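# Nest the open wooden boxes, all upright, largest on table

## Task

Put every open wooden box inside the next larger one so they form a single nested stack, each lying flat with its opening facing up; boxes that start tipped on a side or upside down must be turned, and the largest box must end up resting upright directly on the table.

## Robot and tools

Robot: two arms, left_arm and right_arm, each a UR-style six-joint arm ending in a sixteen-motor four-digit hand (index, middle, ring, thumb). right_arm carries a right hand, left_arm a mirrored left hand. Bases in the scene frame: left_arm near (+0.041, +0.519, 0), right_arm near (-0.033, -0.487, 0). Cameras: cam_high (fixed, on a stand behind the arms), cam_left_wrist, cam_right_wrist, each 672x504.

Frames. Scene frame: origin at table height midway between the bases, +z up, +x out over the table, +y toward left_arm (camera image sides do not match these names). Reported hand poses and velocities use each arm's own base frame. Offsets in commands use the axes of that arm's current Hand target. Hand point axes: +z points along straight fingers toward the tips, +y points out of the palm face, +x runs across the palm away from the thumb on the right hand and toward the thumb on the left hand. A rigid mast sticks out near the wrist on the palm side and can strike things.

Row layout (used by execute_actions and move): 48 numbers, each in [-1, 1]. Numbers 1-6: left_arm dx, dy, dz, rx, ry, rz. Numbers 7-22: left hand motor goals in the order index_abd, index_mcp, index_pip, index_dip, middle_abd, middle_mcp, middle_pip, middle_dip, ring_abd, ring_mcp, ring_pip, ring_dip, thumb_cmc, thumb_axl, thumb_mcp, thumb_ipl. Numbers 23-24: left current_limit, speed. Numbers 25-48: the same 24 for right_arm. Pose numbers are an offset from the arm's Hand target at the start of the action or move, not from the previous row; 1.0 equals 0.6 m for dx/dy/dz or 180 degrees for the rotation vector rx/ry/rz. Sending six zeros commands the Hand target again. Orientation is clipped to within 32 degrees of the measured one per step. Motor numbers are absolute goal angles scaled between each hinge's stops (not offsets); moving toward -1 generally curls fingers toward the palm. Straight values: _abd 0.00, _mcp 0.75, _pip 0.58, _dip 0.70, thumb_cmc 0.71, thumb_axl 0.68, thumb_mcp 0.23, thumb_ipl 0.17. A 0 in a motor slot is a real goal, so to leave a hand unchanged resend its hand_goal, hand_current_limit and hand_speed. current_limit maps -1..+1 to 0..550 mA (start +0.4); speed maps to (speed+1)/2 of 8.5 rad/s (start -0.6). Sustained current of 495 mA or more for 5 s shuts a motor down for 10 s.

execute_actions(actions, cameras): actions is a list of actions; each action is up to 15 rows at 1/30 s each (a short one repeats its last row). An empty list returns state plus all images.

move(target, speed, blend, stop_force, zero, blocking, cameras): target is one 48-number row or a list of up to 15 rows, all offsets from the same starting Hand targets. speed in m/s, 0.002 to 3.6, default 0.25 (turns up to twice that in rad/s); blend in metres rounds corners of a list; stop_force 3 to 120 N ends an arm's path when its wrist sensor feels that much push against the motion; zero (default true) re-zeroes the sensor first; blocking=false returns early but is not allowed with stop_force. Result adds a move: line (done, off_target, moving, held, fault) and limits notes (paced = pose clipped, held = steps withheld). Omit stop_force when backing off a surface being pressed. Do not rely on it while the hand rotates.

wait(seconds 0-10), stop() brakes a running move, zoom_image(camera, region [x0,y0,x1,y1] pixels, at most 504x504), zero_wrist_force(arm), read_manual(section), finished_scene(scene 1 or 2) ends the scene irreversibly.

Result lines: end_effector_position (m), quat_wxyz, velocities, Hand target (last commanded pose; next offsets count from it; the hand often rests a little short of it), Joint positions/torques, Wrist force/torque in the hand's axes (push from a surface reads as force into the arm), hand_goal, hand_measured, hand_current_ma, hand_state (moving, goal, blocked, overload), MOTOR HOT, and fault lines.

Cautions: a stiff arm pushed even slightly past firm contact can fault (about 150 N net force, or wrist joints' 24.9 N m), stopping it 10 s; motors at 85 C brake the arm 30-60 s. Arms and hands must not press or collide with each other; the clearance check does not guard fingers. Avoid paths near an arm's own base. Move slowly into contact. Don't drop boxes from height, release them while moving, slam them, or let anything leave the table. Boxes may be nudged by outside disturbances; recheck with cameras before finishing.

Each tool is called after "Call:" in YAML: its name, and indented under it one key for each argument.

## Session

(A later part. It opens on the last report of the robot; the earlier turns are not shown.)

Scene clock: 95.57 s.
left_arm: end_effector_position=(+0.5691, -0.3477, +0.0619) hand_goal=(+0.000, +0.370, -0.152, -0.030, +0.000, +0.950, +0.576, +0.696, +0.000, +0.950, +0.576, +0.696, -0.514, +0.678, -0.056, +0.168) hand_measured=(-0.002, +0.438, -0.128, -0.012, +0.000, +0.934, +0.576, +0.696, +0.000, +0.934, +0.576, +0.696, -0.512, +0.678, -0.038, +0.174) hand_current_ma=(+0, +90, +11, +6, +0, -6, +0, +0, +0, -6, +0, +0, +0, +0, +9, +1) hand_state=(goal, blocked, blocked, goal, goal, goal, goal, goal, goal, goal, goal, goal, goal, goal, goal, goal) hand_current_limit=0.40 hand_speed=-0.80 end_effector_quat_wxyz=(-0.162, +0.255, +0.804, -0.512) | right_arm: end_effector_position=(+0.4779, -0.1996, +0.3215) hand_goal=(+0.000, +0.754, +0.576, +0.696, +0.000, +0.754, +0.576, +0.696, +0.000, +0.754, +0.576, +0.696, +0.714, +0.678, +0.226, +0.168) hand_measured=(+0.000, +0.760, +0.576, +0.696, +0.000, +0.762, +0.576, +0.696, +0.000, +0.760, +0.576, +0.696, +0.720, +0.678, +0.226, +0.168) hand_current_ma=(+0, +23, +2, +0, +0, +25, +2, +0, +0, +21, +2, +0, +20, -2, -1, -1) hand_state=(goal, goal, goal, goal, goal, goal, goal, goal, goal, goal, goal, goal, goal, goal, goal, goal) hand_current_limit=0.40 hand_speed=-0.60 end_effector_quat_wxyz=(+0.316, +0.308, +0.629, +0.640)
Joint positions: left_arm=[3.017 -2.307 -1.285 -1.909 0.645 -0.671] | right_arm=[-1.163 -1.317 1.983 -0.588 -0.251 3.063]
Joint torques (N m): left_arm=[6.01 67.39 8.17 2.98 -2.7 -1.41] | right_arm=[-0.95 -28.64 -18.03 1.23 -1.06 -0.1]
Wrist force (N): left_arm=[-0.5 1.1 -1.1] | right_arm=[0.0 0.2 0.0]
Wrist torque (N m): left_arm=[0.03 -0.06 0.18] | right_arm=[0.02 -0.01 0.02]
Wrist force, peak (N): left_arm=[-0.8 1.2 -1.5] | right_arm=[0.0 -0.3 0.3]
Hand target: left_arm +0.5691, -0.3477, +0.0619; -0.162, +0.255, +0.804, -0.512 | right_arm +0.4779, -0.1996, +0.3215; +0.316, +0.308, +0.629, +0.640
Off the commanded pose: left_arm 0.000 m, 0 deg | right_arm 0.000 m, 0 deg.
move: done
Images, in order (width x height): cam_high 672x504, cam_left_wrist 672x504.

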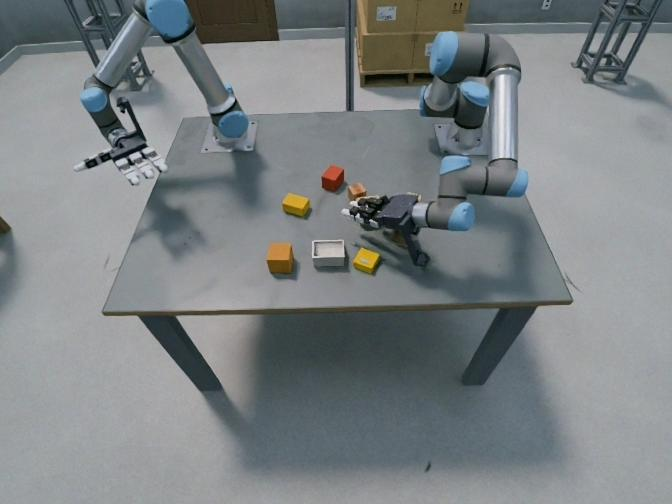

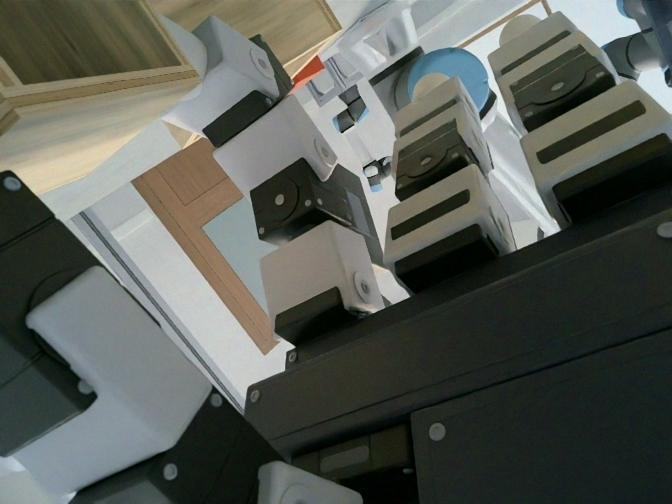

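Call:
move:
  target: [0, 0, 0, 0, 0, 0, 0, 0.25, -0.19, -0.06, 0, 0.95, 0.576, 0.696, 0, 0.95, 0.576, 0.696, -0.514, 0.678, -0.15, 0.12, 0.4, -0.8, 0, 0, 0, 0, 0, 0, 0, 0.754, 0.576, 0.696, 0, 0.754, 0.576, 0.696, 0, 0.754, 0.576, 0.696, 0.714, 0.678, 0.226, 0.168, 0.4, -0.6]
  speed: 0.08
  cameras: ["cam_left_wrist"]

Scene clock: 97.90 s.
left_arm: end_effector_position=(+0.5691, -0.3477, +0.0619) hand_goal=(+0.000, +0.250, -0.190, -0.060, +0.000, +0.950, +0.576, +0.696, +0.000, +0.950, +0.576, +0.696, -0.514, +0.678, -0.150, +0.120) hand_measured=(-0.002, +0.436, -0.128, -0.018, +0.000, +0.934, +0.576, +0.696, +0.000, +0.934, +0.576, +0.696, -0.512, +0.680, -0.044, +0.162) hand_current_ma=(+0, +385, +65, +31, +0, -6, +0, +0, +0, -6, +0, +0, +0, +0, +301, +53) hand_state=(goal, blocked, blocked, blocked, goal, goal, goal, goal, goal, goal, goal, goal, goal, goal, blocked, blocked) hand_current_limit=0.40 hand_speed=-0.80 end_effector_quat_wxyz=(-0.162, +0.255, +0.804, -0.512) | right_arm: end_effector_position=(+0.4779, -0.1996, +0.3215) hand_goal=(+0.000, +0.754, +0.576, +0.696, +0.000, +0.754, +0.576, +0.696, +0.000, +0.754, +0.576, +0.696, +0.714, +0.678, +0.226, +0.168) hand_measured=(+0.000, +0.760, +0.576, +0.696, +0.000, +0.762, +0.576, +0.696, +0.000, +0.760, +0.576, +0.696, +0.720, +0.678, +0.226, +0.168) hand_current_ma=(+0, +23, +2, +0, +0, +25, +2, +0, +0, +21, +2, +0, +20, -2, -1, -1) hand_state=(goal, goal, goal, goal, goal, goal, goal, goal, goal, goal, goal, goal, goal, goal, goal, goal) hand_current_limit=0.40 hand_speed=-0.60 end_effector_quat_wxyz=(+0.316, +0.308, +0.629, +0.640)
Joint positions: left_arm=[3.017 -2.307 -1.285 -1.909 0.645 -0.671] | right_arm=[-1.163 -1.317 1.983 -0.588 -0.251 3.063]
Joint torques (N m): left_arm=[3.08 66.05 9.73 2.24 -1.87 -1.27] | right_arm=[-0.07 -29.42 -18.25 1.26 -1.1 -0.09]
Wrist force (N): left_arm=[-0.6 1.8 -1.2] | right_arm=[-0.3 0.1 -0.1]
Wrist torque (N m): left_arm=[0.09 -0.05 0.17] | right_arm=[0.03 0.04 -0.02]
Wrist force, peak (N): left_arm=[-0.5 2.1 -1.0] | right_arm=[-0.5 -0.1 0.4]
Hand target: left_arm +0.5691, -0.3477, +0.0619; -0.162, +0.255, +0.804, -0.512 | right_arm +0.4779, -0.1996, +0.3215; +0.316, +0.308, +0.629, +0.640
Off the commanded pose: left_arm 0.000 m, 0 deg | right_arm 0.000 m, 0 deg.
move: done
Images, in order (width x height): cam_left_wrist 672x504.

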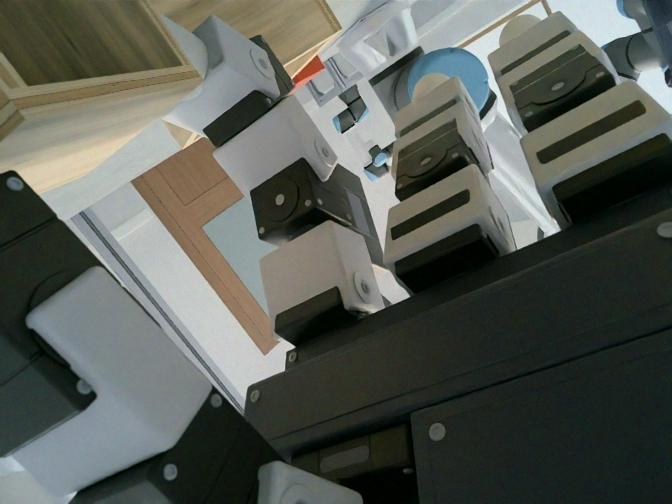

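Call:
move:
  target: [0, -0.0604, -0.0282, 0, 0, 0, 0, 0.25, -0.19, -0.06, 0, 0.95, 0.576, 0.696, 0, 0.95, 0.576, 0.696, -0.514, 0.678, -0.15, 0.12, 0.4, -0.8, 0, 0, 0, 0, 0, 0, 0, 0.754, 0.576, 0.696, 0, 0.754, 0.576, 0.696, 0, 0.754, 0.576, 0.696, 0.714, 0.678, 0.226, 0.168, 0.4, -0.6]
  speed: 0.08
  cameras: ["cam_high", "cam_left_wrist"]

Call:
zoom_image:
  camera: "cam_high"
  region: [340, 170, 440, 250]

Call:
zoom_image:
  camera: "cam_left_wrist"
  region: [0, 0, 340, 255]

Scene clock: 99.60 s.
left_arm: end_effector_position=(+0.5690, -0.3478, +0.1018) hand_goal=(+0.000, +0.250, -0.190, -0.060, +0.000, +0.950, +0.576, +0.696, +0.000, +0.950, +0.576, +0.696, -0.514, +0.678, -0.150, +0.120) hand_measured=(-0.002, +0.436, -0.128, -0.018, +0.000, +0.934, +0.576, +0.696, +0.000, +0.934, +0.576, +0.696, -0.512, +0.680, -0.044, +0.162) hand_current_ma=(+0, +385, +65, +31, +0, -6, +0, +0, +0, -6, +0, +0, +0, +0, +301, +53) hand_state=(goal, blocked, blocked, blocked, goal, goal, goal, goal, goal, goal, goal, goal, goal, goal, blocked, blocked) hand_current_limit=0.40 hand_speed=-0.80 end_effector_quat_wxyz=(-0.162, +0.255, +0.804, -0.512) | right_arm: end_effector_position=(+0.4779, -0.1996, +0.3215) hand_goal=(+0.000, +0.754, +0.576, +0.696, +0.000, +0.754, +0.576, +0.696, +0.000, +0.754, +0.576, +0.696, +0.714, +0.678, +0.226, +0.168) hand_measured=(+0.000, +0.760, +0.576, +0.696, +0.000, +0.762, +0.576, +0.696, +0.000, +0.760, +0.576, +0.696, +0.720, +0.678, +0.226, +0.168) hand_current_ma=(+0, +23, +2, +0, +0, +25, +2, +0, +0, +21, +2, +0, +20, -2, -1, -1) hand_state=(goal, goal, goal, goal, goal, goal, goal, goal, goal, goal, goal, goal, goal, goal, goal, goal) hand_current_limit=0.40 hand_speed=-0.60 end_effector_quat_wxyz=(+0.316, +0.308, +0.629, +0.640)
Joint positions: left_arm=[3.017 -2.267 -1.244 -1.989 0.645 -0.671] | right_arm=[-1.163 -1.317 1.983 -0.588 -0.251 3.063]
Joint torques (N m): left_arm=[-7.5 67.57 32.85 -1.17 -0.89 1.36] | right_arm=[-0.42 -29.54 -17.16 1.24 -1.03 -0.06]
Wrist force (N): left_arm=[-0.6 1.5 -1.1] | right_arm=[-0.2 0.1 0.1]
Wrist torque (N m): left_arm=[0.04 -0.05 0.13] | right_arm=[0.00 0.03 -0.02]
Wrist force, peak (N): left_arm=[-1.0 2.3 -0.6] | right_arm=[-0.5 0.2 0.4]
Hand target: left_arm +0.5690, -0.3478, +0.1018; -0.162, +0.255, +0.804, -0.512 | right_arm +0.4779, -0.1996, +0.3215; +0.316, +0.308, +0.629, +0.640
Off the commanded pose: left_arm 0.000 m, 0 deg | right_arm 0.000 m, 0 deg.
move: done
Images, in order (width x height): cam_high 672x504, cam_left_wrist 672x504.

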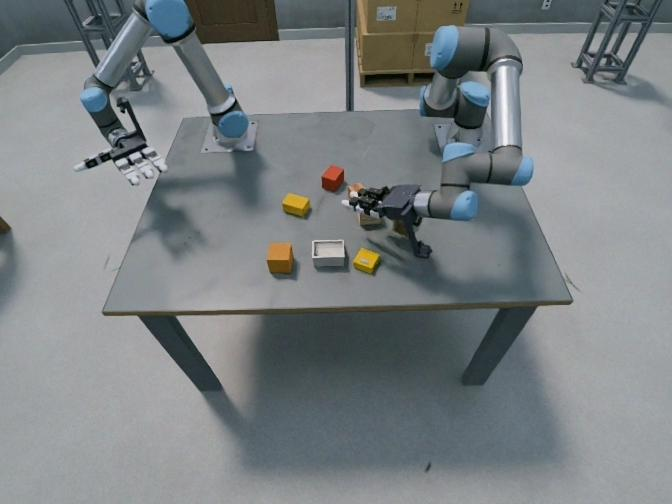

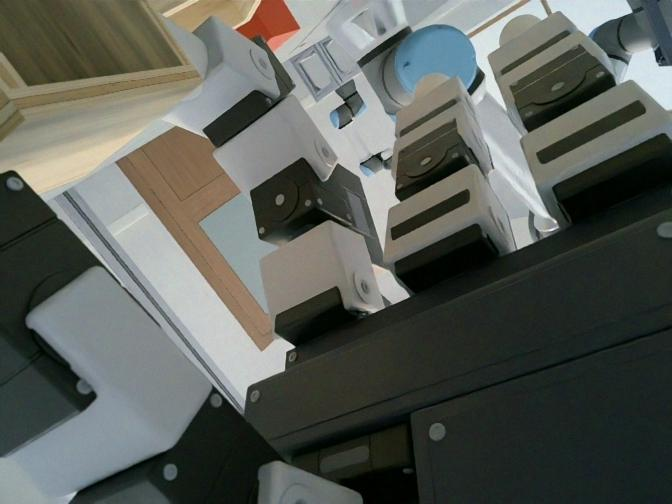

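Scaled by 5.040.

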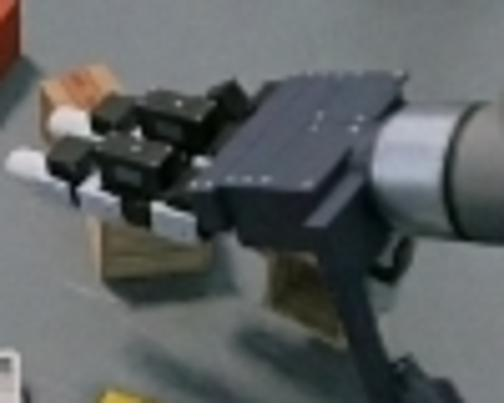

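Scaled by 1.482.

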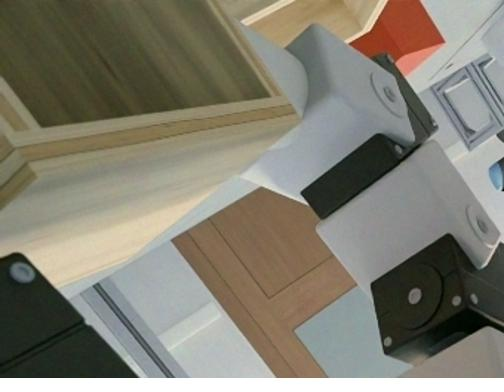

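Call:
move:
  target: [0.067, 0.0107, -0.1815, 0, -0.2113, 0.4532, 0, 0.25, -0.19, -0.06, 0, 0.95, 0.576, 0.696, 0, 0.95, 0.576, 0.696, -0.514, 0.678, -0.15, 0.12, 0.4, -0.8, 0, 0, 0, 0, 0, 0, 0, 0.754, 0.576, 0.696, 0, 0.754, 0.576, 0.696, 0, 0.754, 0.576, 0.696, 0.714, 0.678, 0.226, 0.168, 0.4, -0.6]
  speed: 0.2
  cameras: ["cam_high", "cam_left_wrist"]

Call:
zoom_image:
  camera: "cam_high"
  region: [360, 150, 480, 270]

Call:
zoom_image:
  camera: "cam_left_wrist"
  region: [0, 0, 340, 255]

Scene clock: 110.63 s.
left_arm: end_effector_position=(+0.5946, -0.2417, +0.1422) hand_goal=(+0.000, +0.250, -0.190, -0.060, +0.000, +0.950, +0.576, +0.696, +0.000, +0.950, +0.576, +0.696, -0.514, +0.678, -0.150, +0.120) hand_measured=(+0.002, +0.436, -0.128, -0.018, +0.002, +0.948, +0.576, +0.696, +0.002, +0.948, +0.576, +0.696, -0.504, +0.680, -0.044, +0.162) hand_current_ma=(+0, +385, +65, +31, +0, +0, +0, +0, +0, +0, +0, +0, +2, +0, +301, +53) hand_state=(goal, blocked, blocked, blocked, goal, goal, goal, goal, goal, goal, goal, goal, goal, goal, blocked, blocked) hand_current_limit=0.40 hand_speed=-0.80 end_effector_quat_wxyz=(+0.454, +0.543, +0.453, -0.542) | right_arm: end_effector_position=(+0.4779, -0.1996, +0.3215) hand_goal=(+0.000, +0.754, +0.576, +0.696, +0.000, +0.754, +0.576, +0.696, +0.000, +0.754, +0.576, +0.696, +0.714, +0.678, +0.226, +0.168) hand_measured=(+0.000, +0.760, +0.576, +0.696, +0.000, +0.762, +0.576, +0.696, +0.000, +0.760, +0.576, +0.696, +0.720, +0.678, +0.226, +0.168) hand_current_ma=(+0, +23, +2, +0, +0, +25, +2, +0, +0, +21, +2, +0, +20, -2, -1, -1) hand_state=(goal, goal, goal, goal, goal, goal, goal, goal, goal, goal, goal, goal, goal, goal, goal, goal) hand_current_limit=0.40 hand_speed=-0.60 end_effector_quat_wxyz=(+0.316, +0.308, +0.629, +0.640)
Joint positions: left_arm=[3.384 -2.156 -1.684 -2.441 0.421 1.57] | right_arm=[-1.163 -1.317 1.983 -0.588 -0.251 3.063]
Joint torques (N m): left_arm=[6.76 31.16 28.49 -2.69 1.55 1.85] | right_arm=[-0.22 -29.05 -18.29 1.33 -1.16 -0.03]
Wrist force (N): left_arm=[1.7 -0.6 -2.1] | right_arm=[-0.2 0.1 0.1]
Wrist torque (N m): left_arm=[0.04 0.06 -0.10] | right_arm=[0.01 0.02 -0.01]
Wrist force, peak (N): left_arm=[1.3 -0.5 -2.8] | right_arm=[-0.3 0.5 0.3]
Hand target: left_arm +0.5946, -0.2417, +0.1422; +0.454, +0.543, +0.453, -0.542 | right_arm +0.4779, -0.1996, +0.3215; +0.316, +0.308, +0.629, +0.640
Off the commanded pose: left_arm 0.000 m, 0 deg | right_arm 0.000 m, 0 deg.
move: done
Images, in order (width x height): cam_high 672x504, cam_left_wrist 672x504.

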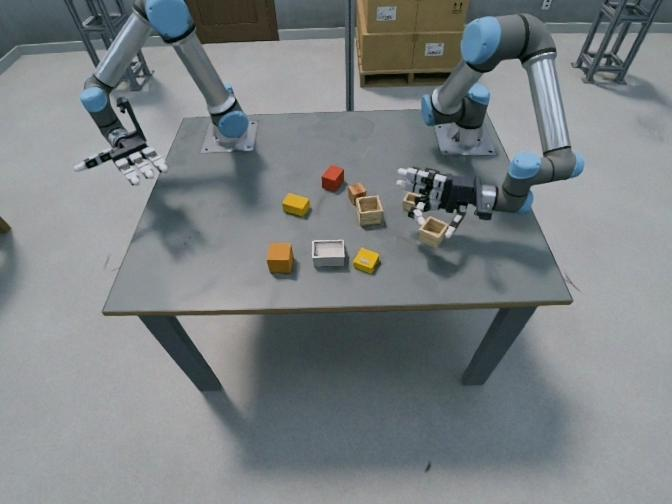

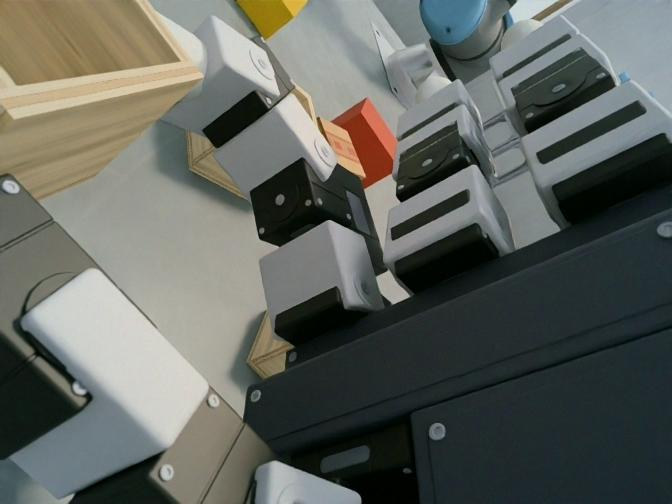

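Scaled by 4.200.

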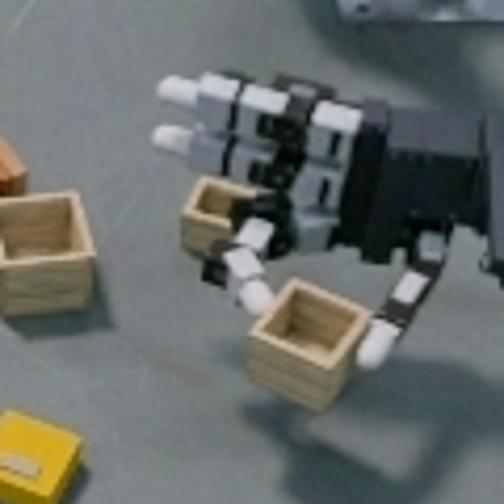

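Scaled by 1.482.

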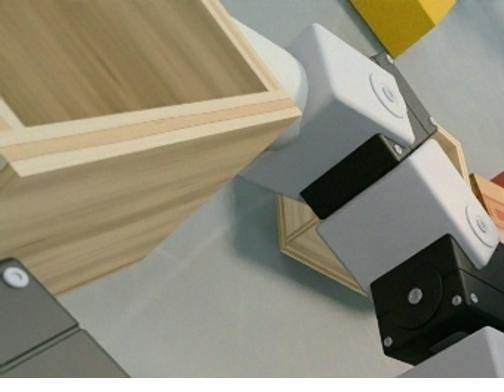

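Call:
zoom_image:
  camera: "cam_high"
  region: [350, 180, 400, 230]

Call:
zoom_image:
  camera: "cam_high"
  region: [410, 200, 460, 250]

Scaled by 10.080.

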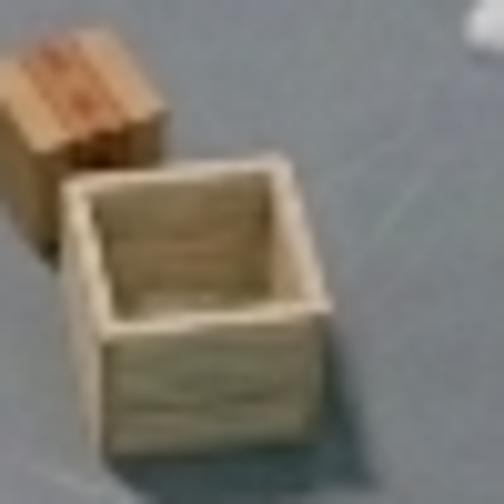

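Scaled by 10.080.

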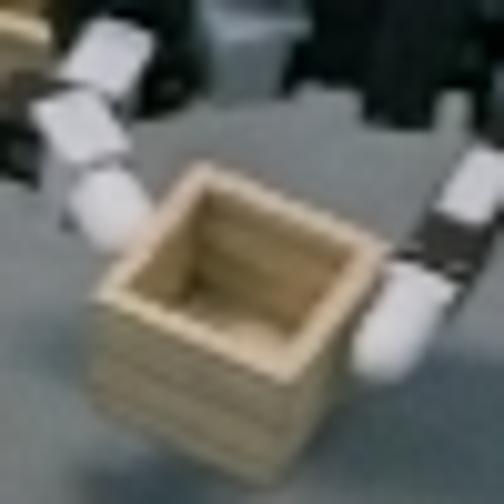

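Call:
move:
  target: [0, 0.0741, -0.0003, -0.2356, 0, 0, 0, 0.25, -0.19, -0.06, 0, 0.95, 0.576, 0.696, 0, 0.95, 0.576, 0.696, -0.514, 0.678, -0.15, 0.12, 0.4, -0.8, 0, 0, 0, 0, 0, 0, 0, 0.754, 0.576, 0.696, 0, 0.754, 0.576, 0.696, 0, 0.754, 0.576, 0.696, 0.714, 0.678, 0.226, 0.168, 0.4, -0.6]
  speed: 0.2

Call:
move:
  target: [0.092, 0, 0, 0, 0, 0, 0, 0.25, -0.19, -0.06, 0, 0.95, 0.576, 0.696, 0, 0.95, 0.576, 0.696, -0.514, 0.678, -0.15, 0.12, 0.4, -0.8, 0, 0, 0, 0, 0, 0, 0, 0.754, 0.576, 0.696, 0, 0.754, 0.576, 0.696, 0, 0.754, 0.576, 0.696, 0.714, 0.678, 0.226, 0.168, 0.4, -0.6]
  speed: 0.1
  cameras: ["cam_high", "cam_left_wrist"]

Call:
zoom_image:
  camera: "cam_high"
  region: [400, 180, 490, 270]

Scene clock: 126.40 s.
left_arm: end_effector_position=(+0.6384, -0.2494, +0.1422) hand_goal=(+0.000, +0.250, -0.190, -0.060, +0.000, +0.950, +0.576, +0.696, +0.000, +0.950, +0.576, +0.696, -0.514, +0.678, -0.150, +0.120) hand_measured=(+0.002, +0.436, -0.128, -0.018, +0.002, +0.948, +0.576, +0.696, +0.002, +0.948, +0.576, +0.696, -0.504, +0.680, -0.044, +0.162) hand_current_ma=(+0, +385, +65, +31, +0, +0, +0, +0, +0, +0, +0, +0, +2, +0, +301, +53) hand_state=(goal, blocked, blocked, blocked, goal, goal, goal, goal, goal, goal, goal, goal, goal, goal, blocked, blocked) hand_current_limit=0.40 hand_speed=-0.80 end_effector_quat_wxyz=(+0.619, +0.342, +0.619, -0.341) | right_arm: end_effector_position=(+0.4779, -0.1996, +0.3215) hand_goal=(+0.000, +0.754, +0.576, +0.696, +0.000, +0.754, +0.576, +0.696, +0.000, +0.754, +0.576, +0.696, +0.714, +0.678, +0.226, +0.168) hand_measured=(+0.000, +0.760, +0.576, +0.696, +0.000, +0.762, +0.576, +0.696, +0.000, +0.760, +0.576, +0.696, +0.720, +0.678, +0.226, +0.168) hand_current_ma=(+0, +23, +2, +0, +0, +25, +2, +0, +0, +21, +2, +0, +20, -2, -1, -1) hand_state=(goal, goal, goal, goal, goal, goal, goal, goal, goal, goal, goal, goal, goal, goal, goal, goal) hand_current_limit=0.40 hand_speed=-0.60 end_effector_quat_wxyz=(+0.316, +0.308, +0.629, +0.640)
Joint positions: left_arm=[3.216 -1.98 -1.986 -2.317 -0.487 1.572] | right_arm=[-1.163 -1.317 1.983 -0.588 -0.251 3.063]
Joint torques (N m): left_arm=[-9.95 50.31 3.02 3.4 -1.52 -1.04] | right_arm=[-0.1 -29.38 -18.44 1.36 -1.36 -0.05]
Wrist force (N): left_arm=[1.6 -0.7 -2.1] | right_arm=[-0.4 0.5 -0.2]
Wrist torque (N m): left_arm=[-0.01 0.05 0.12] | right_arm=[0.07 0.05 -0.03]
Wrist force, peak (N): left_arm=[1.9 -1.0 -2.7] | right_arm=[-0.4 0.5 -0.2]
Hand target: left_arm +0.6384, -0.2494, +0.1422; +0.619, +0.342, +0.619, -0.341 | right_arm +0.4779, -0.1996, +0.3215; +0.316, +0.308, +0.629, +0.640
Off the commanded pose: left_arm 0.000 m, 0 deg | right_arm 0.000 m, 0 deg.
move: done

Scene clock: 127.43 s.
left_arm: end_effector_position=(+0.6385, -0.2493, +0.0870) hand_goal=(+0.000, +0.250, -0.190, -0.060, +0.000, +0.950, +0.576, +0.696, +0.000, +0.950, +0.576, +0.696, -0.514, +0.678, -0.150, +0.120) hand_measured=(+0.002, +0.436, -0.128, -0.018, +0.002, +0.948, +0.576, +0.696, +0.002, +0.948, +0.576, +0.696, -0.502, +0.680, -0.044, +0.162) hand_current_ma=(+0, +385, +65, +31, +0, +0, +0, +0, +0, +0, +0, +0, +3, +0, +301, +53) hand_state=(goal, blocked, blocked, blocked, goal, goal, goal, goal, goal, goal, goal, goal, goal, goal, blocked, blocked) hand_current_limit=0.40 hand_speed=-0.80 end_effector_quat_wxyz=(+0.619, +0.342, +0.619, -0.341) | right_arm: end_effector_position=(+0.4779, -0.1996, +0.3215) hand_goal=(+0.000, +0.754, +0.576, +0.696, +0.000, +0.754, +0.576, +0.696, +0.000, +0.754, +0.576, +0.696, +0.714, +0.678, +0.226, +0.168) hand_measured=(+0.000, +0.760, +0.576, +0.696, +0.000, +0.762, +0.576, +0.696, +0.000, +0.760, +0.576, +0.696, +0.720, +0.678, +0.226, +0.168) hand_current_ma=(+0, +23, +2, +0, +0, +25, +2, +0, +0, +21, +2, +0, +20, -2, -1, -1) hand_state=(goal, goal, goal, goal, goal, goal, goal, goal, goal, goal, goal, goal, goal, goal, goal, goal) hand_current_limit=0.40 hand_speed=-0.60 end_effector_quat_wxyz=(+0.316, +0.308, +0.629, +0.640)
Joint positions: left_arm=[3.216 -2.091 -2.013 -2.179 -0.487 1.572] | right_arm=[-1.163 -1.317 1.983 -0.588 -0.251 3.063]
Joint torques (N m): left_arm=[-6.72 25.47 0.19 3.31 -1.73 -1.32] | right_arm=[0.21 -29.02 -17.68 1.44 -1.28 -0.16]
Wrist force (N): left_arm=[1.8 -0.4 -2.0] | right_arm=[0.0 -0.3 0.2]
Wrist torque (N m): left_arm=[0.02 0.03 0.11] | right_arm=[-0.05 0.00 0.00]
Wrist force, peak (N): left_arm=[2.1 -0.6 -2.5] | right_arm=[-0.1 0.3 0.5]
Hand target: left_arm +0.6385, -0.2494, +0.0870; +0.619, +0.342, +0.619, -0.341 | right_arm +0.4779, -0.1996, +0.3215; +0.316, +0.308, +0.629, +0.640
Off the commanded pose: left_arm 0.000 m, 0 deg | right_arm 0.000 m, 0 deg.
move: done
Images, in order (width x height): cam_high 672x504, cam_left_wrist 672x504.

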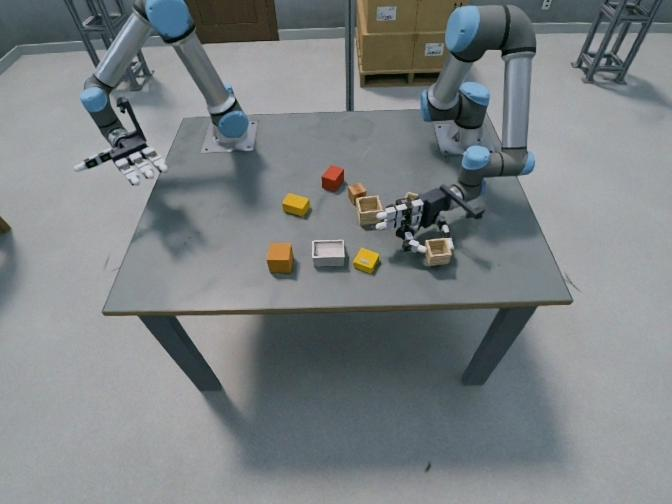

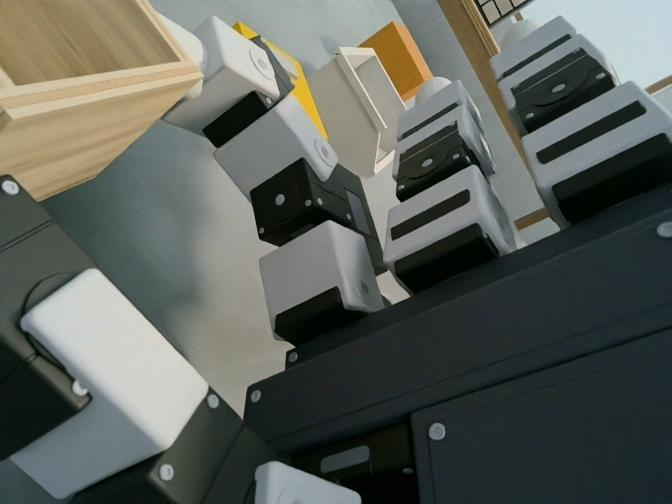

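Scaled by 5.600.

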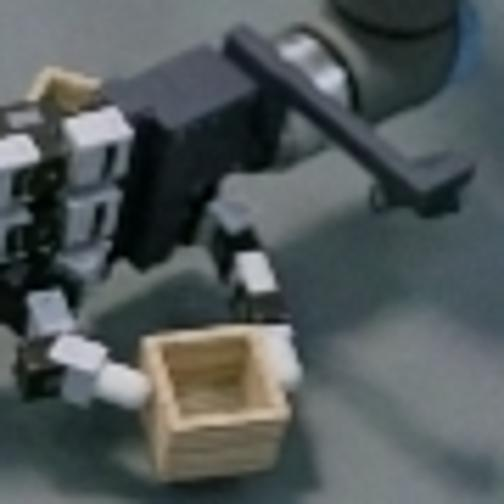

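Call:
move:
  target: [0.06, 0, 0, 0, 0, 0, 0, 0.25, -0.19, -0.06, 0, 0.95, 0.576, 0.696, 0, 0.95, 0.576, 0.696, -0.514, 0.678, -0.15, 0.12, 0.4, -0.8, 0, 0, 0, 0, 0, 0, 0, 0.754, 0.576, 0.696, 0, 0.754, 0.576, 0.696, 0, 0.754, 0.576, 0.696, 0.714, 0.678, 0.226, 0.168, 0.4, -0.6]
  speed: 0.02
  stop_force: 4
  cameras: ["cam_high", "cam_left_wrist"]

Call:
zoom_image:
  camera: "cam_high"
  region: [400, 180, 490, 270]

Scene clock: 131.33 s.
left_arm: end_effector_position=(+0.6385, -0.2494, +0.0523) hand_goal=(+0.000, +0.250, -0.190, -0.060, +0.000, +0.950, +0.576, +0.696, +0.000, +0.950, +0.576, +0.696, -0.514, +0.678, -0.150, +0.120) hand_measured=(-0.002, +0.436, -0.128, -0.020, +0.002, +0.948, +0.576, +0.696, +0.002, +0.948, +0.576, +0.696, -0.516, +0.676, -0.044, +0.162) hand_current_ma=(+0, +385, +65, +30, +0, +0, +0, +0, +0, +0, +0, +0, +0, +0, +299, +53) hand_state=(goal, blocked, blocked, blocked, goal, goal, goal, goal, goal, goal, goal, goal, goal, goal, blocked, blocked) hand_current_limit=0.40 hand_speed=-0.80 end_effector_quat_wxyz=(+0.619, +0.342, +0.619, -0.341) | right_arm: end_effector_position=(+0.4779, -0.1996, +0.3215) hand_goal=(+0.000, +0.754, +0.576, +0.696, +0.000, +0.754, +0.576, +0.696, +0.000, +0.754, +0.576, +0.696, +0.714, +0.678, +0.226, +0.168) hand_measured=(+0.000, +0.760, +0.576, +0.696, +0.000, +0.762, +0.576, +0.696, +0.000, +0.760, +0.576, +0.696, +0.720, +0.678, +0.226, +0.168) hand_current_ma=(+0, +23, +2, +0, +0, +25, +2, +0, +0, +21, +2, +0, +20, -2, -1, -1) hand_state=(goal, goal, goal, goal, goal, goal, goal, goal, goal, goal, goal, goal, goal, goal, goal, goal) hand_current_limit=0.40 hand_speed=-0.60 end_effector_quat_wxyz=(+0.316, +0.308, +0.629, +0.640)
Joint positions: left_arm=[3.216 -2.168 -2.02 -2.096 -0.487 1.572] | right_arm=[-1.163 -1.317 1.983 -0.588 -0.251 3.063]
Joint torques (N m): left_arm=[4.09 52.54 14.37 -1.1 1.12 0.22] | right_arm=[-0.2 -29.01 -18.34 1.54 -1.42 -0.14]
Wrist force (N): left_arm=[0.1 -1.1 -2.1] | right_arm=[0.1 0.3 0.1]
Wrist torque (N m): left_arm=[-0.07 0.07 0.12] | right_arm=[0.02 -0.02 0.01]
Wrist force, peak (N): left_arm=[-2.4 -1.5 -2.8] | right_arm=[-0.5 0.3 0.1]
Hand target: left_arm +0.6385, -0.2494, +0.0523; +0.619, +0.342, +0.619, -0.341 (not the last commanded pose) | right_arm +0.4779, -0.1996, +0.3215; +0.316, +0.308, +0.629, +0.640
Off the commanded pose: left_arm 0.001 m, 0 deg | right_arm 0.000 m, 0 deg.
move: contact (left_arm)
Images, in order (width x height): cam_high 672x504, cam_left_wrist 672x504.

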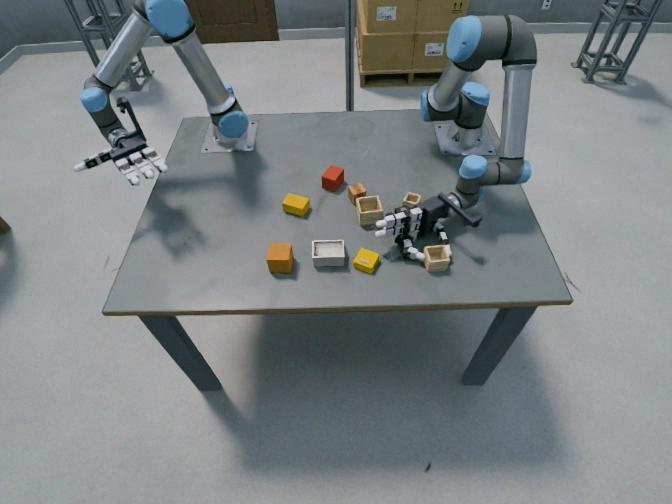

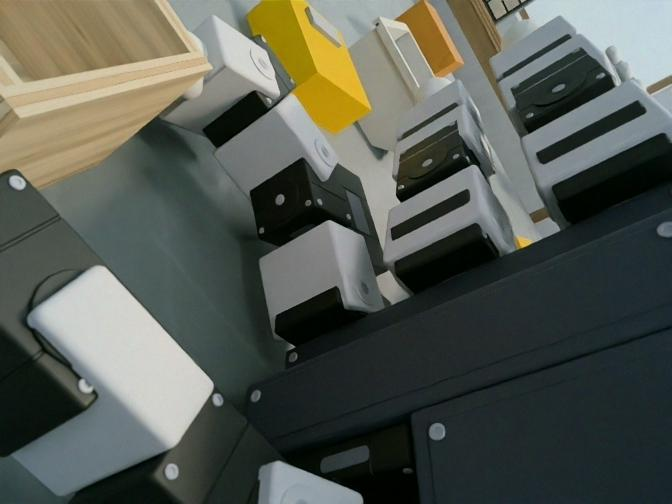

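Scaled by 5.600.

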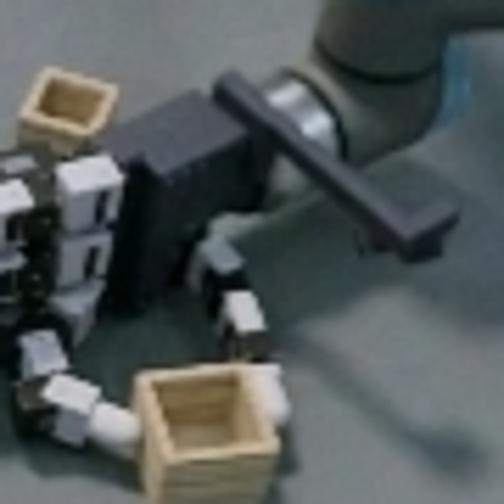

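Call:
move:
  target: [0, 0, 0, 0, 0, 0, 0, 0.56, -0.08, 0.04, 0, 0.95, 0.576, 0.696, 0, 0.95, 0.576, 0.696, -0.514, 0.678, 0.112, 0.168, 0.4, -0.9, 0, 0, 0, 0, 0, 0, 0, 0.754, 0.576, 0.696, 0, 0.754, 0.576, 0.696, 0, 0.754, 0.576, 0.696, 0.714, 0.678, 0.226, 0.168, 0.4, -0.6]
  speed: 0.05
  cameras: ["cam_high", "cam_left_wrist"]

Call:
zoom_image:
  camera: "cam_high"
  region: [400, 190, 490, 280]

Scene clock: 135.40 s.
left_arm: end_effector_position=(+0.6385, -0.2494, +0.0523) hand_goal=(+0.000, +0.560, -0.080, +0.040, +0.000, +0.950, +0.576, +0.696, +0.000, +0.950, +0.576, +0.696, -0.514, +0.678, +0.112, +0.168) hand_measured=(+0.000, +0.558, -0.082, +0.038, +0.002, +0.948, +0.576, +0.696, +0.002, +0.948, +0.576, +0.696, -0.508, +0.678, +0.110, +0.170) hand_current_ma=(+0, +0, +0, +0, +0, +0, +0, +0, +0, +0, +0, +0, +1, +0, +0, +0) hand_state=(goal, goal, goal, goal, goal, goal, goal, goal, goal, goal, goal, goal, goal, goal, goal, goal) hand_current_limit=0.40 hand_speed=-0.90 end_effector_quat_wxyz=(+0.619, +0.342, +0.619, -0.341) | right_arm: end_effector_position=(+0.4779, -0.1996, +0.3215) hand_goal=(+0.000, +0.754, +0.576, +0.696, +0.000, +0.754, +0.576, +0.696, +0.000, +0.754, +0.576, +0.696, +0.714, +0.678, +0.226, +0.168) hand_measured=(+0.000, +0.760, +0.576, +0.696, +0.000, +0.762, +0.576, +0.696, +0.000, +0.760, +0.576, +0.696, +0.720, +0.678, +0.226, +0.168) hand_current_ma=(+0, +23, +2, +0, +0, +25, +2, +0, +0, +21, +2, +0, +20, -2, -1, -1) hand_state=(goal, goal, goal, goal, goal, goal, goal, goal, goal, goal, goal, goal, goal, goal, goal, goal) hand_current_limit=0.40 hand_speed=-0.60 end_effector_quat_wxyz=(+0.316, +0.308, +0.629, +0.640)
Joint positions: left_arm=[3.216 -2.168 -2.02 -2.096 -0.487 1.572] | right_arm=[-1.163 -1.317 1.983 -0.588 -0.251 3.063]
Joint torques (N m): left_arm=[-5.64 53.02 24.49 -1.03 0.38 0.07] | right_arm=[-0.73 -28.89 -18.86 1.53 -1.39 -0.04]
Wrist force (N): left_arm=[1.0 -0.9 -1.9] | right_arm=[-0.3 0.1 -0.1]
Wrist torque (N m): left_arm=[-0.05 0.09 0.10] | right_arm=[0.02 0.03 -0.02]
Wrist force, peak (N): left_arm=[-0.1 -0.9 -2.7] | right_arm=[-0.3 0.2 0.4]
Hand target: left_arm +0.6385, -0.2494, +0.0523; +0.619, +0.342, +0.619, -0.341 | right_arm +0.4779, -0.1996, +0.3215; +0.316, +0.308, +0.629, +0.640
Off the commanded pose: left_arm 0.000 m, 0 deg | right_arm 0.000 m, 0 deg.
move: done
Images, in order (width x height): cam_high 672x504, cam_left_wrist 672x504.

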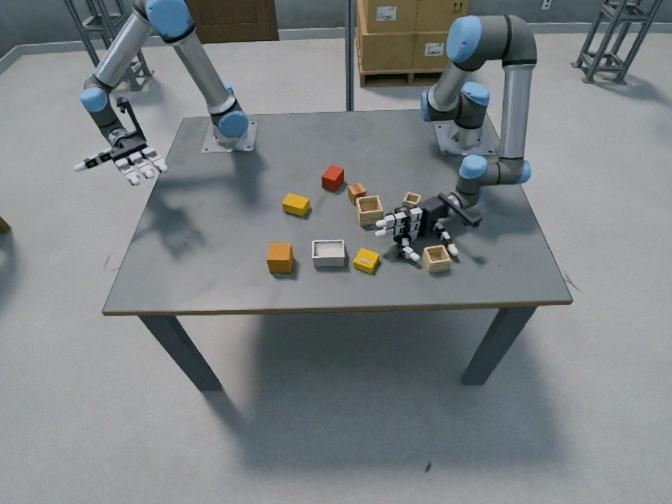

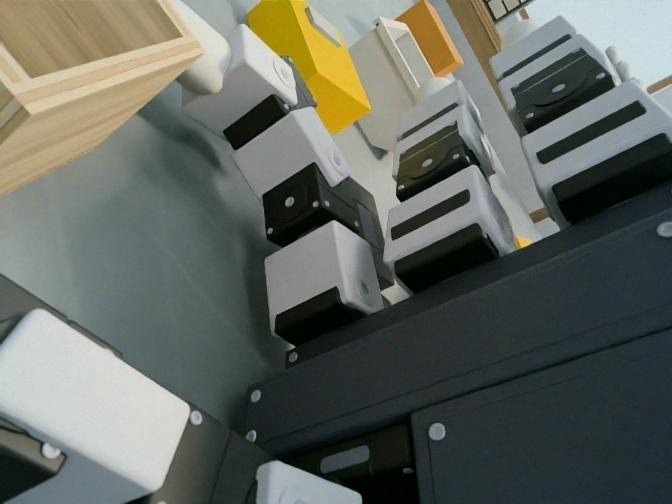

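Scaled by 5.600.

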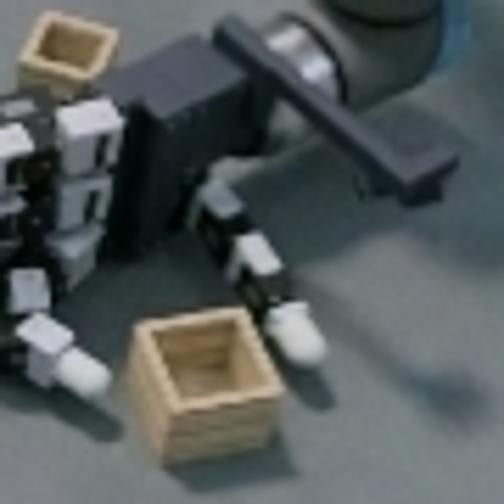

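Call:
zoom_image:
  camera: "cam_left_wrist"
  region: [0, 0, 260, 200]

Scaled by 1.938.

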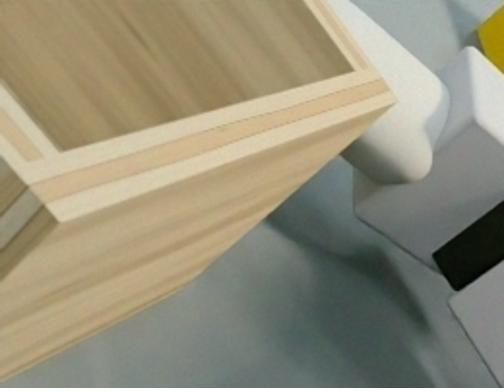

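Call:
move:
  target:
    - [-0.25, 0, 0, 0, 0, 0, 0, 0.56, -0.08, 0.04, 0, 0.95, 0.576, 0.696, 0, 0.95, 0.576, 0.696, -0.514, 0.678, 0.112, 0.168, 0.4, -0.9, 0, 0, 0, 0, 0, 0, 0, 0.754, 0.576, 0.696, 0, 0.754, 0.576, 0.696, 0, 0.754, 0.576, 0.696, 0.714, 0.678, 0.226, 0.168, 0.4, -0.6]
    - [-0.1795, 0.084, 0.0278, -0.0188, 0.1942, -0.4609, 0, 0.56, -0.08, 0.04, 0, 0.95, 0.576, 0.696, 0, 0.95, 0.576, 0.696, -0.514, 0.678, 0.112, 0.168, 0.4, -0.9, 0, 0, 0, 0, 0, 0, 0, 0.754, 0.576, 0.696, 0, 0.754, 0.576, 0.696, 0, 0.754, 0.576, 0.696, 0.714, 0.678, 0.226, 0.168, 0.4, -0.6]
  speed: 0.25
  blend: [0.02, 0]
  cameras: ["cam_high", "cam_left_wrist"]

Call:
zoom_image:
  camera: "cam_left_wrist"
  region: [0, 0, 340, 255]

Scene clock: 149.00 s.
left_arm: end_effector_position=(+0.6899, -0.2367, +0.1601) hand_goal=(+0.000, +0.560, -0.080, +0.040, +0.000, +0.950, +0.576, +0.696, +0.000, +0.950, +0.576, +0.696, -0.514, +0.678, +0.112, +0.168) hand_measured=(+0.000, +0.556, -0.082, +0.038, +0.002, +0.942, +0.576, +0.696, +0.002, +0.942, +0.576, +0.696, -0.512, +0.678, +0.110, +0.170) hand_current_ma=(+0, -1, +0, +0, +0, -1, +0, +0, +0, -1, +0, +0, +0, +0, +0, +0) hand_state=(goal, goal, goal, goal, goal, goal, goal, goal, goal, goal, goal, goal, goal, goal, goal, goal) hand_current_limit=0.40 hand_speed=-0.90 end_effector_quat_wxyz=(+0.054, -0.084, +0.839, -0.534) | right_arm: end_effector_position=(+0.4779, -0.1996, +0.3215) hand_goal=(+0.000, +0.754, +0.576, +0.696, +0.000, +0.754, +0.576, +0.696, +0.000, +0.754, +0.576, +0.696, +0.714, +0.678, +0.226, +0.168) hand_measured=(+0.000, +0.760, +0.576, +0.696, +0.000, +0.762, +0.576, +0.696, +0.000, +0.760, +0.576, +0.696, +0.720, +0.678, +0.226, +0.168) hand_current_ma=(+0, +23, +2, +0, +0, +25, +2, +0, +0, +21, +2, +0, +20, -2, -1, -1) hand_state=(goal, goal, goal, goal, goal, goal, goal, goal, goal, goal, goal, goal, goal, goal, goal, goal) hand_current_limit=0.40 hand_speed=-0.60 end_effector_quat_wxyz=(+0.316, +0.308, +0.629, +0.640)
Joint positions: left_arm=[3.245 -2.641 -0.53 -4.476 -0.447 1.344] | right_arm=[-1.163 -1.317 1.983 -0.588 -0.251 3.063]
Joint torques (N m): left_arm=[-8.73 50.05 31.69 -4.56 1.26 1.28] | right_arm=[-0.1 -28.35 -18.85 1.44 -1.62 -0.11]
Wrist force (N): left_arm=[-0.9 1.2 -1.6] | right_arm=[-0.1 -0.1 0.2]
Wrist torque (N m): left_arm=[0.07 0.01 -0.04] | right_arm=[-0.04 0.01 -0.02]
Wrist force, peak (N): left_arm=[2.8 -0.8 -2.1] | right_arm=[-0.5 0.4 -0.1]
Hand target: left_arm +0.6899, -0.2367, +0.1601; +0.054, -0.084, +0.839, -0.534 | right_arm +0.4779, -0.1996, +0.3215; +0.316, +0.308, +0.629, +0.640
Off the commanded pose: left_arm 0.000 m, 0 deg | right_arm 0.000 m, 0 deg.
move: done
Images, in order (width x height): cam_high 672x504, cam_left_wrist 672x504.

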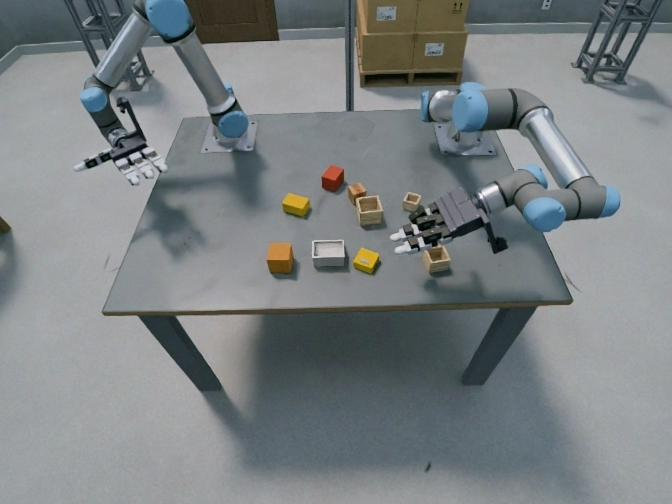

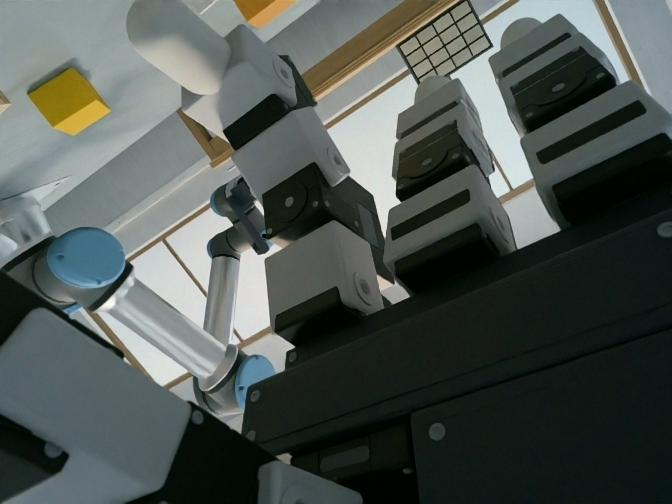

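Scaled by 1.482.

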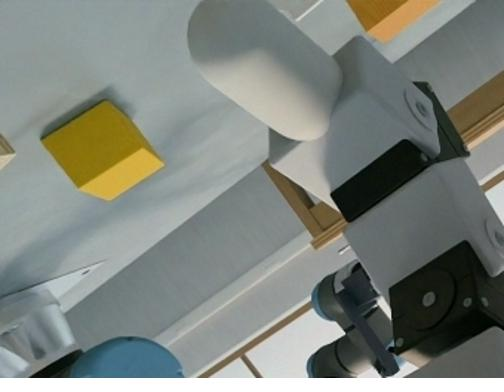

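Call:
move:
  target: [0, 0.0906, 0.0423, 0, 0, 0, 0, 0.56, -0.08, 0.04, 0, 0.95, 0.576, 0.696, 0, 0.95, 0.576, 0.696, -0.514, 0.678, 0.112, 0.168, 0.4, -0.9, 0, 0, 0, 0, 0, 0, 0, 0.754, 0.576, 0.696, 0, 0.754, 0.576, 0.696, 0, 0.754, 0.576, 0.696, 0.714, 0.678, 0.226, 0.168, 0.4, -0.6]
  speed: 0.15
  cameras: ["cam_high", "cam_left_wrist"]

Call:
zoom_image:
  camera: "cam_left_wrist"
  region: [0, 0, 260, 200]

Call:
zoom_image:
  camera: "cam_high"
  region: [390, 190, 490, 290]

Scene clock: 151.03 s.
left_arm: end_effector_position=(+0.6900, -0.2367, +0.1002) hand_goal=(+0.000, +0.560, -0.080, +0.040, +0.000, +0.950, +0.576, +0.696, +0.000, +0.950, +0.576, +0.696, -0.514, +0.678, +0.112, +0.168) hand_measured=(+0.000, +0.554, -0.082, +0.038, +0.002, +0.942, +0.576, +0.696, +0.002, +0.942, +0.576, +0.696, -0.512, +0.678, +0.110, +0.170) hand_current_ma=(+0, -1, +0, +0, +0, -2, +0, +0, +0, -1, +0, +0, +0, +0, +0, +0) hand_state=(goal, goal, goal, goal, goal, goal, goal, goal, goal, goal, goal, goal, goal, goal, goal, goal) hand_current_limit=0.40 hand_speed=-0.90 end_effector_quat_wxyz=(+0.054, -0.084, +0.839, -0.534) | right_arm: end_effector_position=(+0.4779, -0.1996, +0.3215) hand_goal=(+0.000, +0.754, +0.576, +0.696, +0.000, +0.754, +0.576, +0.696, +0.000, +0.754, +0.576, +0.696, +0.714, +0.678, +0.226, +0.168) hand_measured=(+0.000, +0.760, +0.576, +0.696, +0.000, +0.762, +0.576, +0.696, +0.000, +0.760, +0.576, +0.696, +0.720, +0.678, +0.226, +0.168) hand_current_ma=(+0, +23, +2, +0, +0, +25, +2, +0, +0, +21, +2, +0, +20, -2, -1, -1) hand_state=(goal, goal, goal, goal, goal, goal, goal, goal, goal, goal, goal, goal, goal, goal, goal, goal) hand_current_limit=0.40 hand_speed=-0.60 end_effector_quat_wxyz=(+0.316, +0.308, +0.629, +0.640)
Joint positions: left_arm=[3.245 -2.666 -0.635 -4.347 -0.447 1.344] | right_arm=[-1.163 -1.317 1.983 -0.588 -0.251 3.063]
Joint torques (N m): left_arm=[2.5 50.43 7.1 0.34 3.14 -1.62] | right_arm=[-0.76 -28.46 -18.25 1.66 -1.57 0.03]
Wrist force (N): left_arm=[-0.8 1.2 -1.4] | right_arm=[-0.3 0.2 0.0]
Wrist torque (N m): left_arm=[0.06 0.03 0.17] | right_arm=[0.02 0.04 -0.02]
Wrist force, peak (N): left_arm=[-0.8 2.2 -1.1] | right_arm=[-0.3 0.2 0.5]
Hand target: left_arm +0.6900, -0.2367, +0.1001; +0.054, -0.084, +0.839, -0.534 | right_arm +0.4779, -0.1996, +0.3215; +0.316, +0.308, +0.629, +0.640
Off the commanded pose: left_arm 0.000 m, 0 deg | right_arm 0.000 m, 0 deg.
move: done
Images, in order (width x height): cam_high 672x504, cam_left_wrist 672x504.

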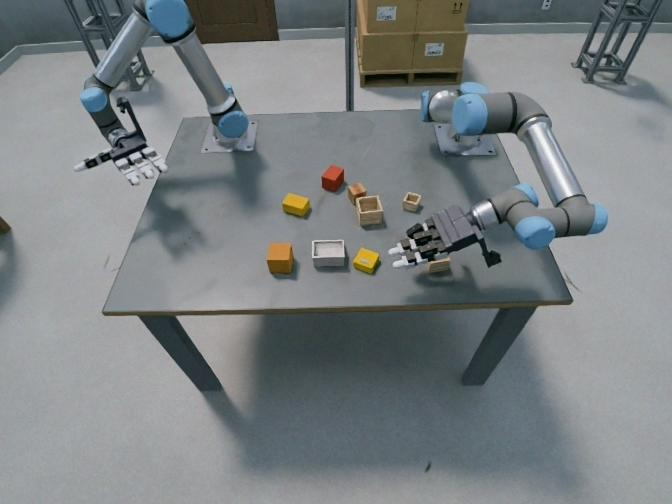

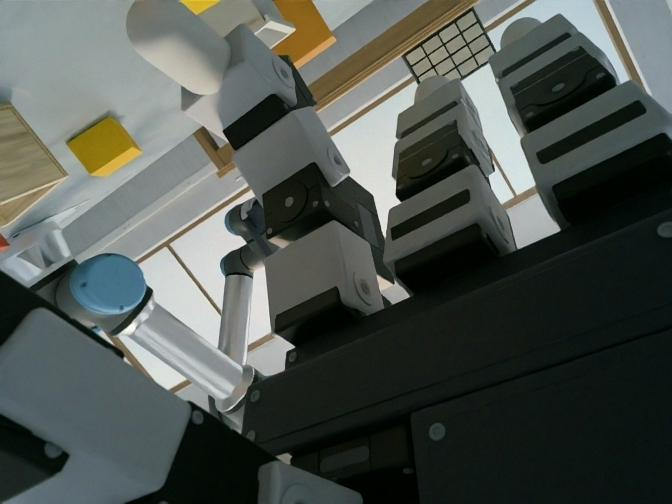

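Scaled by 1.938.

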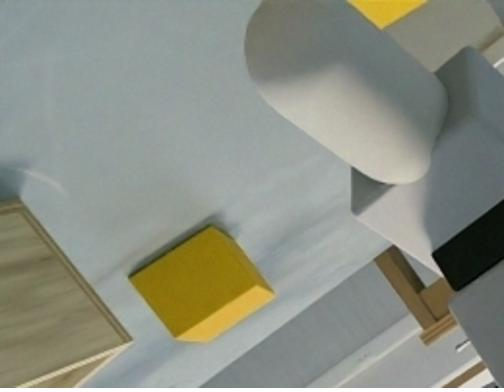

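Scaled by 5.040.

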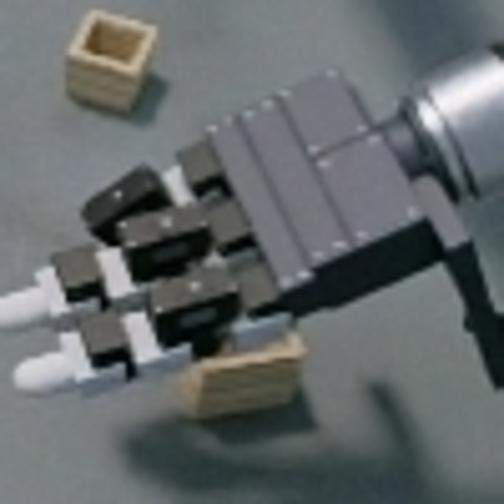

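Call:
move:
  target: [0, 0.0453, 0.0211, 0, 0, 0, 0, 0.56, -0.08, 0.04, 0, 0.95, 0.576, 0.696, 0, 0.95, 0.576, 0.696, -0.514, 0.678, 0.112, 0.168, 0.4, -0.9, 0, 0, 0, 0, 0, 0, 0, 0.754, 0.576, 0.696, 0, 0.754, 0.576, 0.696, 0, 0.754, 0.576, 0.696, 0.714, 0.678, 0.226, 0.168, 0.4, -0.6]
  speed: 0.1
  cameras: ["cam_left_wrist"]

Call:
zoom_image:
  camera: "cam_left_wrist"
  region: [0, 0, 260, 200]

Scene clock: 155.37 s.
left_arm: end_effector_position=(+0.6900, -0.2367, +0.0702) hand_goal=(+0.000, +0.560, -0.080, +0.040, +0.000, +0.950, +0.576, +0.696, +0.000, +0.950, +0.576, +0.696, -0.514, +0.678, +0.112, +0.168) hand_measured=(+0.000, +0.554, -0.082, +0.038, +0.002, +0.942, +0.576, +0.696, +0.002, +0.942, +0.576, +0.696, -0.512, +0.678, +0.110, +0.170) hand_current_ma=(+0, -1, +0, +0, +0, -2, +0, +0, +0, -1, +0, +0, +0, +0, +0, +0) hand_state=(goal, goal, goal, goal, goal, goal, goal, goal, goal, goal, goal, goal, goal, goal, goal, goal) hand_current_limit=0.40 hand_speed=-0.90 end_effector_quat_wxyz=(+0.054, -0.084, +0.839, -0.534) | right_arm: end_effector_position=(+0.4779, -0.1996, +0.3215) hand_goal=(+0.000, +0.754, +0.576, +0.696, +0.000, +0.754, +0.576, +0.696, +0.000, +0.754, +0.576, +0.696, +0.714, +0.678, +0.226, +0.168) hand_measured=(+0.000, +0.760, +0.576, +0.696, +0.000, +0.762, +0.576, +0.696, +0.000, +0.760, +0.576, +0.696, +0.720, +0.678, +0.226, +0.168) hand_current_ma=(+0, +23, +2, +0, +0, +25, +2, +0, +0, +21, +2, +0, +20, -2, -1, -1) hand_state=(goal, goal, goal, goal, goal, goal, goal, goal, goal, goal, goal, goal, goal, goal, goal, goal) hand_current_limit=0.40 hand_speed=-0.60 end_effector_quat_wxyz=(+0.316, +0.308, +0.629, +0.640)
Joint positions: left_arm=[3.245 -2.688 -0.669 -4.29 -0.447 1.344] | right_arm=[-1.163 -1.317 1.983 -0.588 -0.251 3.063]
Joint torques (N m): left_arm=[5.8 51.11 3.73 -0.27 3.22 -1.64] | right_arm=[-0.56 -28.62 -18.28 1.52 -1.67 -0.06]
Wrist force (N): left_arm=[-1.0 1.0 -0.8] | right_arm=[-0.1 0.3 0.1]
Wrist torque (N m): left_arm=[-0.03 0.05 0.13] | right_arm=[0.03 0.02 -0.01]
Wrist force, peak (N): left_arm=[-1.2 1.4 -1.6] | right_arm=[-0.2 0.1 0.5]
Hand target: left_arm +0.6900, -0.2367, +0.0701; +0.054, -0.084, +0.839, -0.534 | right_arm +0.4779, -0.1996, +0.3215; +0.316, +0.308, +0.629, +0.640
Off the commanded pose: left_arm 0.000 m, 0 deg | right_arm 0.000 m, 0 deg.
move: done
Images, in order (width x height): cam_left_wrist 672x504.

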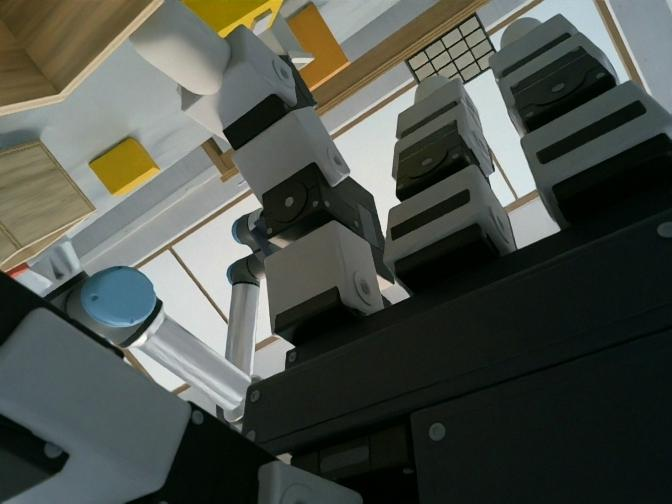

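Scaled by 1.938.

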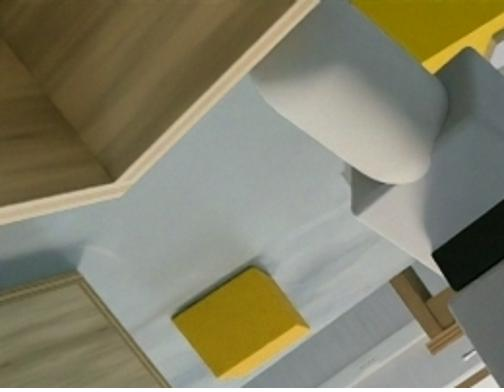

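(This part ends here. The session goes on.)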